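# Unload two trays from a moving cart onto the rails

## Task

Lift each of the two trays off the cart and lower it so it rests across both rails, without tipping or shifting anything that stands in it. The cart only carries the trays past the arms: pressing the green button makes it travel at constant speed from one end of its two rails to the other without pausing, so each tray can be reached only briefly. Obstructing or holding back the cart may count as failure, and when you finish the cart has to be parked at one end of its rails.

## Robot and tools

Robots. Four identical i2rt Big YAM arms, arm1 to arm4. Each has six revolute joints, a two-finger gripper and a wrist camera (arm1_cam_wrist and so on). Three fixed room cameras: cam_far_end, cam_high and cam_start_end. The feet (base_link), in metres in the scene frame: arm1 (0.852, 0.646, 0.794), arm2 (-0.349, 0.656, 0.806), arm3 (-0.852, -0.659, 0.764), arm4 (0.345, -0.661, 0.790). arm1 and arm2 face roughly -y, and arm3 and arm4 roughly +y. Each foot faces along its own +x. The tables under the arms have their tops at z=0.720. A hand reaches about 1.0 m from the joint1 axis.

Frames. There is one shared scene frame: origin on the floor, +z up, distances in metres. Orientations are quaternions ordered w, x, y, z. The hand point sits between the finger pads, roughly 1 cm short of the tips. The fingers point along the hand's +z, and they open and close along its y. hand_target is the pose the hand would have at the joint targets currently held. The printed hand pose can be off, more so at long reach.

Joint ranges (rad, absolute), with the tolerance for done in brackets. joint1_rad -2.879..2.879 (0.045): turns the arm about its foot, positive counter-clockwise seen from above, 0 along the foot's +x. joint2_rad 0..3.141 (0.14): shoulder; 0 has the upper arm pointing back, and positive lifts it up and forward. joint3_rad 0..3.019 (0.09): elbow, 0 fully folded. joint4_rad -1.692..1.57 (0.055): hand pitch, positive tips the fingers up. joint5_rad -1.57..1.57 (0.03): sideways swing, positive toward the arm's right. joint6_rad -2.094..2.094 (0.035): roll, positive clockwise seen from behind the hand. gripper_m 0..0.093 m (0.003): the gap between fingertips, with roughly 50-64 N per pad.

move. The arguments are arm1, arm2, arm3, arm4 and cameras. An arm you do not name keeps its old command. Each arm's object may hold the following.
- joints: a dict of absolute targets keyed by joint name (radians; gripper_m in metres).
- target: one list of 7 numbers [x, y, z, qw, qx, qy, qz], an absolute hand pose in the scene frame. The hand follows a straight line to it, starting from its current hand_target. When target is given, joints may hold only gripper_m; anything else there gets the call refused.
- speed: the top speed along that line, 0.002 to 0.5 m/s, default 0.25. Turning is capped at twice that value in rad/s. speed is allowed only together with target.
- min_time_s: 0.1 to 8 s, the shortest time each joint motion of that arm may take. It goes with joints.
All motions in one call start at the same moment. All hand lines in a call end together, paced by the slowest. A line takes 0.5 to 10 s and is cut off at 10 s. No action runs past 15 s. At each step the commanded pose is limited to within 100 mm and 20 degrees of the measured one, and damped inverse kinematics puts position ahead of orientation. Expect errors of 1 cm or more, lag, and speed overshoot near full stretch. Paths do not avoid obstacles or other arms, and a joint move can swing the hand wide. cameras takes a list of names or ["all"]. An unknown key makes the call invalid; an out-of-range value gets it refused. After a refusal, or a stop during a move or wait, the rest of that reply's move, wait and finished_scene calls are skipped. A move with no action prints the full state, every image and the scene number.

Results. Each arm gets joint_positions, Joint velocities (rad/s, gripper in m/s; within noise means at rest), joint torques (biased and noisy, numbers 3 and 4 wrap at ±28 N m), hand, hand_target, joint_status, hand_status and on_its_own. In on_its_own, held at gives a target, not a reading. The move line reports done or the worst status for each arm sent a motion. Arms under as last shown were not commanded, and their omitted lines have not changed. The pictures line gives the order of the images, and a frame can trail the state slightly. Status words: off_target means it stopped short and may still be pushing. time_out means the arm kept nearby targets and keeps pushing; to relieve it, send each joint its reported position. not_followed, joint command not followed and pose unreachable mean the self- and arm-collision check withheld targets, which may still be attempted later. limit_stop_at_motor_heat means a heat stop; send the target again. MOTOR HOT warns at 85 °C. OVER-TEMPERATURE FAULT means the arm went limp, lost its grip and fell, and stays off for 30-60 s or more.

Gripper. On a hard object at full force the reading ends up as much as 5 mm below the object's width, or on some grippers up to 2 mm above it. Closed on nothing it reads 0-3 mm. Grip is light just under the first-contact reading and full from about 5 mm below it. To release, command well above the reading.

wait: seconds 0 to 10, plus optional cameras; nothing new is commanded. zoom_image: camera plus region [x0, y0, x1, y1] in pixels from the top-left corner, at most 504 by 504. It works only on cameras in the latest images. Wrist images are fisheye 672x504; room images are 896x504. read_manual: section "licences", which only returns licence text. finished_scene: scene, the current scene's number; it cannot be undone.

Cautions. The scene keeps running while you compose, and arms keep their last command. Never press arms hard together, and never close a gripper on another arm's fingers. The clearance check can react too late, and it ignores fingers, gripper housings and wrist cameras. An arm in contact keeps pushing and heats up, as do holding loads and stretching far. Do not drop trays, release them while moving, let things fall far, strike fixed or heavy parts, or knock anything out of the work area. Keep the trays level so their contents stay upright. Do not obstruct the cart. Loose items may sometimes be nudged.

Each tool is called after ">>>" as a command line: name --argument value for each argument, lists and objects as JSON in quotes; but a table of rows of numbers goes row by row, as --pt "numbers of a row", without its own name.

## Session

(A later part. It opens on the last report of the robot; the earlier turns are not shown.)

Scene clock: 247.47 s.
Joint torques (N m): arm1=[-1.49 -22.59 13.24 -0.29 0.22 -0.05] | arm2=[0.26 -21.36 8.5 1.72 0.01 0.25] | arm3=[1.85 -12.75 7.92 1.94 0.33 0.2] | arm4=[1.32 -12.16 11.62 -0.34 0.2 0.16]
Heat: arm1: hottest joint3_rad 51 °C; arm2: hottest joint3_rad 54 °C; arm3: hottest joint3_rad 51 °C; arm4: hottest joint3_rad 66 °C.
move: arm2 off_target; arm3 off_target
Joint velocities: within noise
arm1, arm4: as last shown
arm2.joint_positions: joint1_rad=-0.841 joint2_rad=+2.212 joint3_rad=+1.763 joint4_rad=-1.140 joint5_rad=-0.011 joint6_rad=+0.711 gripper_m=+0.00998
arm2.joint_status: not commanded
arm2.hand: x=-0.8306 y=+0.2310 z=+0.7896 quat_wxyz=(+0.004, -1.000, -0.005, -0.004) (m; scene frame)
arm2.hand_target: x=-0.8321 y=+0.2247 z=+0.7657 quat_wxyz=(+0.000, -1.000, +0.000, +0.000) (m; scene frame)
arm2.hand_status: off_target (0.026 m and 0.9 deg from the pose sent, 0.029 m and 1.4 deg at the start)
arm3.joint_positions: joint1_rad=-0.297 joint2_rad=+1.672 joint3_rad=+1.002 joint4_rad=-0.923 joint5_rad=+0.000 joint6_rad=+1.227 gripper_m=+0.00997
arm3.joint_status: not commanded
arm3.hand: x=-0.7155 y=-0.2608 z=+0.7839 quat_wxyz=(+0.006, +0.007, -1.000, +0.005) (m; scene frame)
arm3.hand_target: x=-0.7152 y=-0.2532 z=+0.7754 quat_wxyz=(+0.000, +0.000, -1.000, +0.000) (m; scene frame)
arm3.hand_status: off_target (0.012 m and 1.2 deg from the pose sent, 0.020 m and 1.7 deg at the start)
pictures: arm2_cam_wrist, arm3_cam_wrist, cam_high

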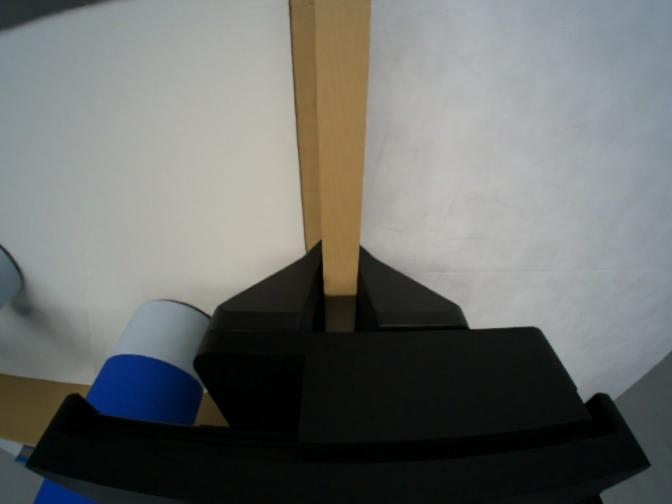

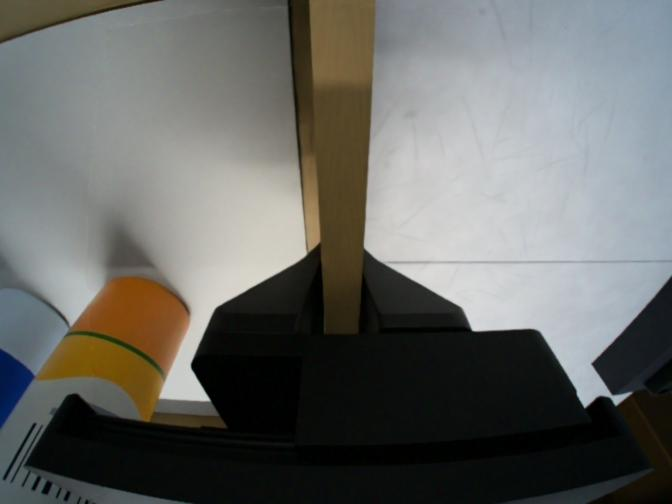

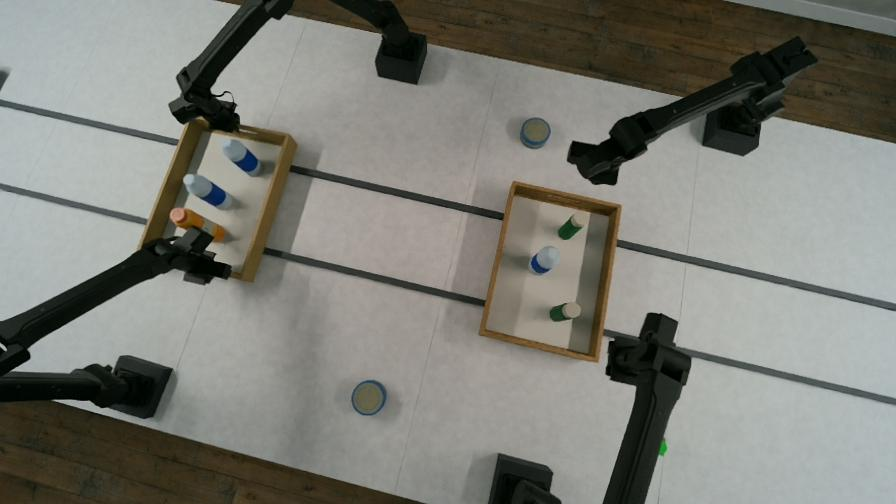

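>>> move --arm2 '{"joints":{"gripper_m":0.035}}' --arm3 '{"joints":{"gripper_m":0.035}}'

>>> move --arm2 '{"target":[-0.831,0.228,1.03,0,1,0,0],"speed":0.15}' --arm3 '{"target":[-0.715,-0.257,1.03,0,0,1,0],"speed":0.15}' --cameras '["cam_high","cam_start_end"]'

>>> wait --seconds 0.8 --cameras '["cam_high","cam_start_end"]'

Scene clock: 252.50 s.
Joint torques (N m): arm1=[-0.97 -22.42 13.24 -0.03 0.12 0.03] | arm2=[0.26 -23.24 9.24 0.29 0.03 0.19] | arm3=[2.02 -12.69 8.09 0.91 0.15 0.12] | arm4=[1.32 -12.22 11.63 -0.36 0.2 0.16]
Heat: arm1: hottest joint3_rad 52 °C; arm2: hottest joint3_rad 53 °C; arm3: hottest joint3_rad 51 °C; arm4: hottest joint3_rad 66 °C.
move: arm2 done; arm3 done
Joint velocities: within noise
arm1, arm4: as last shown
arm2.joint_positions: joint1_rad=-0.841 joint2_rad=+2.233 joint3_rad=+1.755 joint4_rad=-1.101 joint5_rad=-0.011 joint6_rad=+0.718 gripper_m=+0.03495
arm2.joint_status: all done
arm2.hand: x=-0.8329 y=+0.2291 z=+0.7735 quat_wxyz=(+0.001, -1.000, -0.002, -0.001) (m; scene frame)
arm2.hand_target: x=-0.8321 y=+0.2248 z=+0.7657 quat_wxyz=(+0.000, -1.000, +0.000, +0.000) (m; scene frame)
arm2.hand_status: not commanded
arm3.joint_positions: joint1_rad=-0.297 joint2_rad=+1.677 joint3_rad=+1.002 joint4_rad=-0.902 joint5_rad=+0.006 joint6_rad=+1.237 gripper_m=+0.03493
arm3.joint_status: all done
arm3.hand: x=-0.7131 y=-0.2565 z=+0.7817 quat_wxyz=(+0.001, +0.002, -1.000, -0.002) (m; scene frame)
arm3.hand_target: x=-0.7152 y=-0.2533 z=+0.7753 quat_wxyz=(+0.000, +0.000, -1.000, +0.000) (m; scene frame)
arm3.hand_status: not commanded
pictures: none

Scene clock: 254.90 s.
Joint torques (N m): arm1=[-0.56 -22.01 12.97 -0.02 0.18 0.04] | arm2=[-0.03 -24.29 13.65 -0.65 0.1 0.11] | arm3=[2.08 -13.74 12.86 0.09 0.11 0.09] | arm4=[1.38 -12.34 11.67 -0.36 0.21 0.15]
Heat: arm1: hottest joint3_rad 52 °C; arm2: hottest joint3_rad 53 °C; arm3: hottest joint3_rad 51 °C; arm4: hottest joint3_rad 66 °C.
move: arm2 off_target; arm3 off_target
Joint velocities: within noise
arm1, arm4: as last shown
arm2.joint_positions: joint1_rad=-0.841 joint2_rad=+2.092 joint3_rad=+2.149 joint4_rad=-1.675 joint5_rad=-0.013 joint6_rad=+0.718 gripper_m=+0.03496
arm2.joint_status: not commanded
arm2.hand: x=-0.8250 y=+0.2320 z=+1.0091 quat_wxyz=(+0.013, -1.000, -0.001, -0.016) (m; scene frame)
arm2.hand_target: x=-0.8303 y=+0.2285 z=+1.0300 quat_wxyz=(+0.000, -1.000, +0.000, +0.000) (m; scene frame)
arm2.hand_status: off_target (0.022 m and 2.3 deg from the pose sent, 0.257 m and 0.2 deg at the start)
arm3.joint_positions: joint1_rad=-0.296 joint2_rad=+1.459 joint3_rad=+1.411 joint4_rad=-1.557 joint5_rad=+0.006 joint6_rad=+1.240 gripper_m=+0.03493
arm3.joint_status: not commanded
arm3.hand: x=-0.7141 y=-0.2653 z=+1.0169 quat_wxyz=(+0.005, +0.001, -1.000, +0.011) (m; scene frame)
arm3.hand_target: x=-0.7152 y=-0.2573 z=+1.0299 quat_wxyz=(+0.000, +0.000, -1.000, +0.000) (m; scene frame)
arm3.hand_status: off_target (0.016 m and 1.4 deg from the pose sent, 0.248 m and 0.4 deg at the start)
pictures: cam_high, cam_start_end

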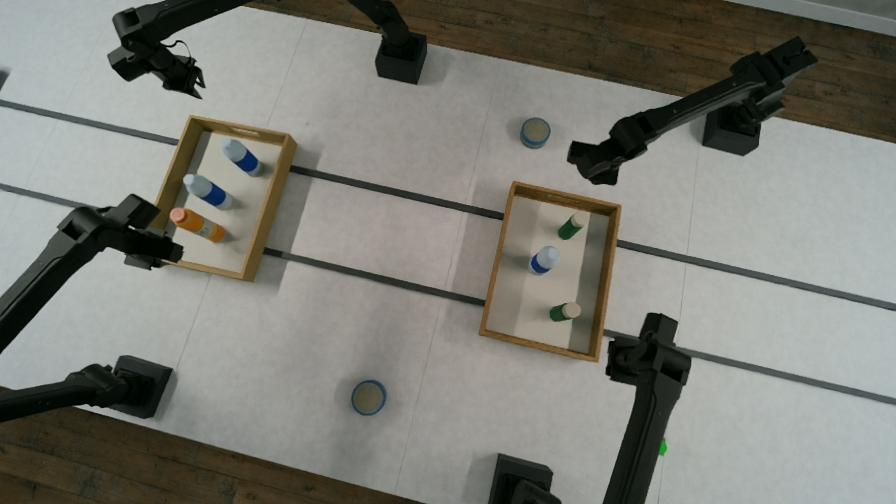

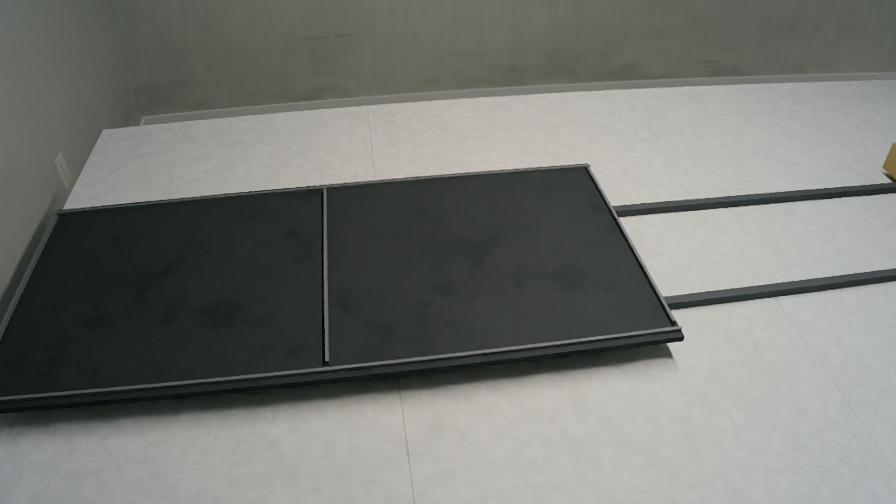

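Scene clock: 255.70 s.
Joint torques (N m): arm1=[-1.38 -21.77 13.08 0.16 0.11 -0.02] | arm2=[0.03 -24.41 13.56 -0.64 0.09 0.11] | arm3=[2.73 -13.63 12.75 0.14 0.1 0.12] | arm4=[1.32 -12.28 11.62 -0.38 0.2 0.15]
Heat: arm1: hottest joint3_rad 52 °C; arm2: hottest joint3_rad 53 °C; arm3: hottest joint3_rad 51 °C; arm4: hottest joint3_rad 66 °C.
Joint velocities: within noise
arm1.joint_positions: joint1_rad=-0.824 joint2_rad=+2.092 joint3_rad=+2.200 joint4_rad=-1.682 joint5_rad=-0.001 joint6_rad=+0.691 gripper_m=+0.03495
arm1.joint_status: not commanded
arm1.hand: x=+0.3542 y=+0.2272 z=+1.0047 quat_wxyz=(+0.004, -1.000, -0.005, -0.007) (m; scene frame)
arm1.hand_target: x=+0.3469 y=+0.2269 z=+1.0295 quat_wxyz=(-0.010, -1.000, +0.000, +0.012) (m; scene frame)
arm1.hand_status: not commanded
arm2.joint_positions: joint1_rad=-0.841 joint2_rad=+2.092 joint3_rad=+2.149 joint4_rad=-1.675 joint5_rad=-0.013 joint6_rad=+0.718 gripper_m=+0.03496
arm2.joint_status: not commanded
arm2.hand: x=-0.8250 y=+0.2320 z=+1.0091 quat_wxyz=(+0.013, -1.000, -0.001, -0.016) (m; scene frame)
arm2.hand_target: x=-0.8303 y=+0.2285 z=+1.0300 quat_wxyz=(+0.000, -1.000, +0.000, +0.000) (m; scene frame)
arm2.hand_status: off_target (0.022 m and 2.3 deg from the pose sent, 0.257 m and 0.2 deg at the start)
arm3.joint_positions: joint1_rad=-0.296 joint2_rad=+1.459 joint3_rad=+1.411 joint4_rad=-1.557 joint5_rad=+0.006 joint6_rad=+1.240 gripper_m=+0.03493
arm3.joint_status: not commanded
arm3.hand: x=-0.7141 y=-0.2653 z=+1.0169 quat_wxyz=(+0.005, +0.001, -1.000, +0.011) (m; scene frame)
arm3.hand_target: x=-0.7152 y=-0.2573 z=+1.0299 quat_wxyz=(+0.000, +0.000, -1.000, +0.000) (m; scene frame)
arm3.hand_status: off_target (0.016 m and 1.4 deg from the pose sent, 0.248 m and 0.4 deg at the start)
arm4.joint_positions: joint1_rad=-0.236 joint2_rad=+1.452 joint3_rad=+1.349 joint4_rad=-1.490 joint5_rad=+0.013 joint6_rad=+1.323 gripper_m=+0.03496
arm4.joint_status: not commanded
arm4.hand: x=+0.4537 y=-0.2551 z=+1.0160 quat_wxyz=(+0.004, +0.001, -1.000, +0.012) (m; scene frame)
arm4.hand_target: x=+0.4529 y=-0.2465 z=+1.0300 quat_wxyz=(+0.000, +0.000, -1.000, +0.000) (m; scene frame)
arm4.hand_status: not commanded
wait: 0.80 s; at rest by 0.27 s
pictures: cam_high, cam_start_end

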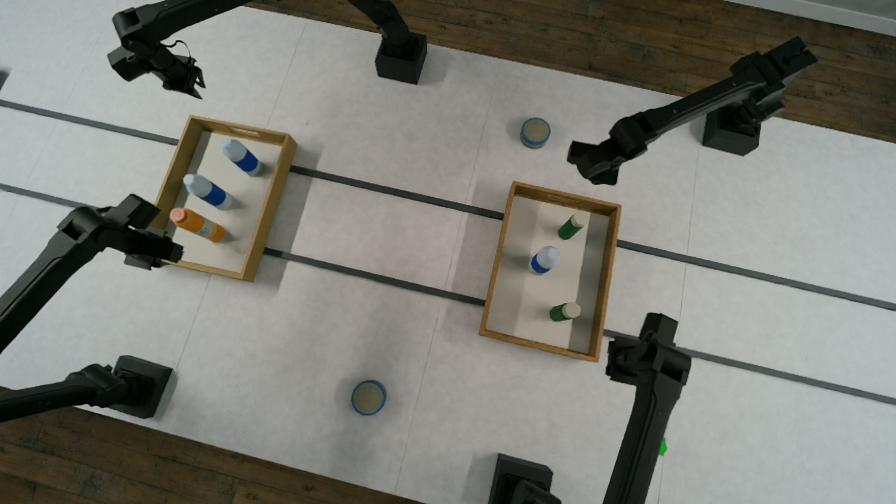

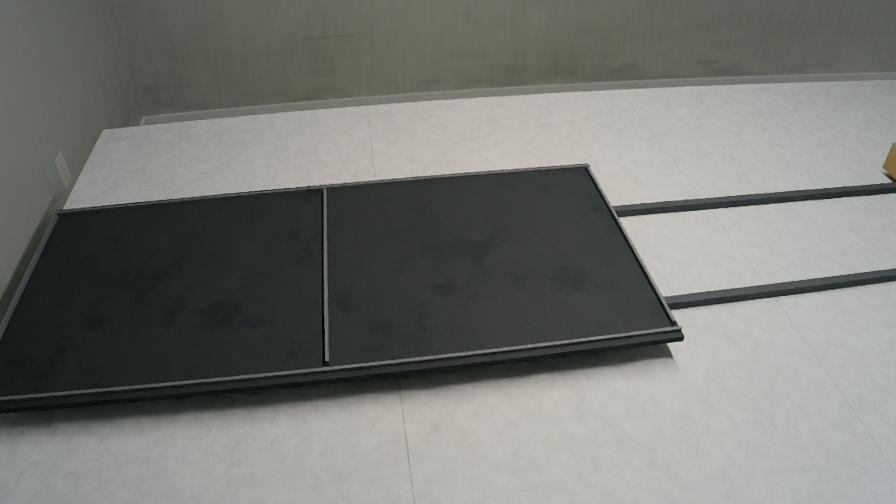

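>>> finished_scene --scene 2

The scene is finished: the task was done.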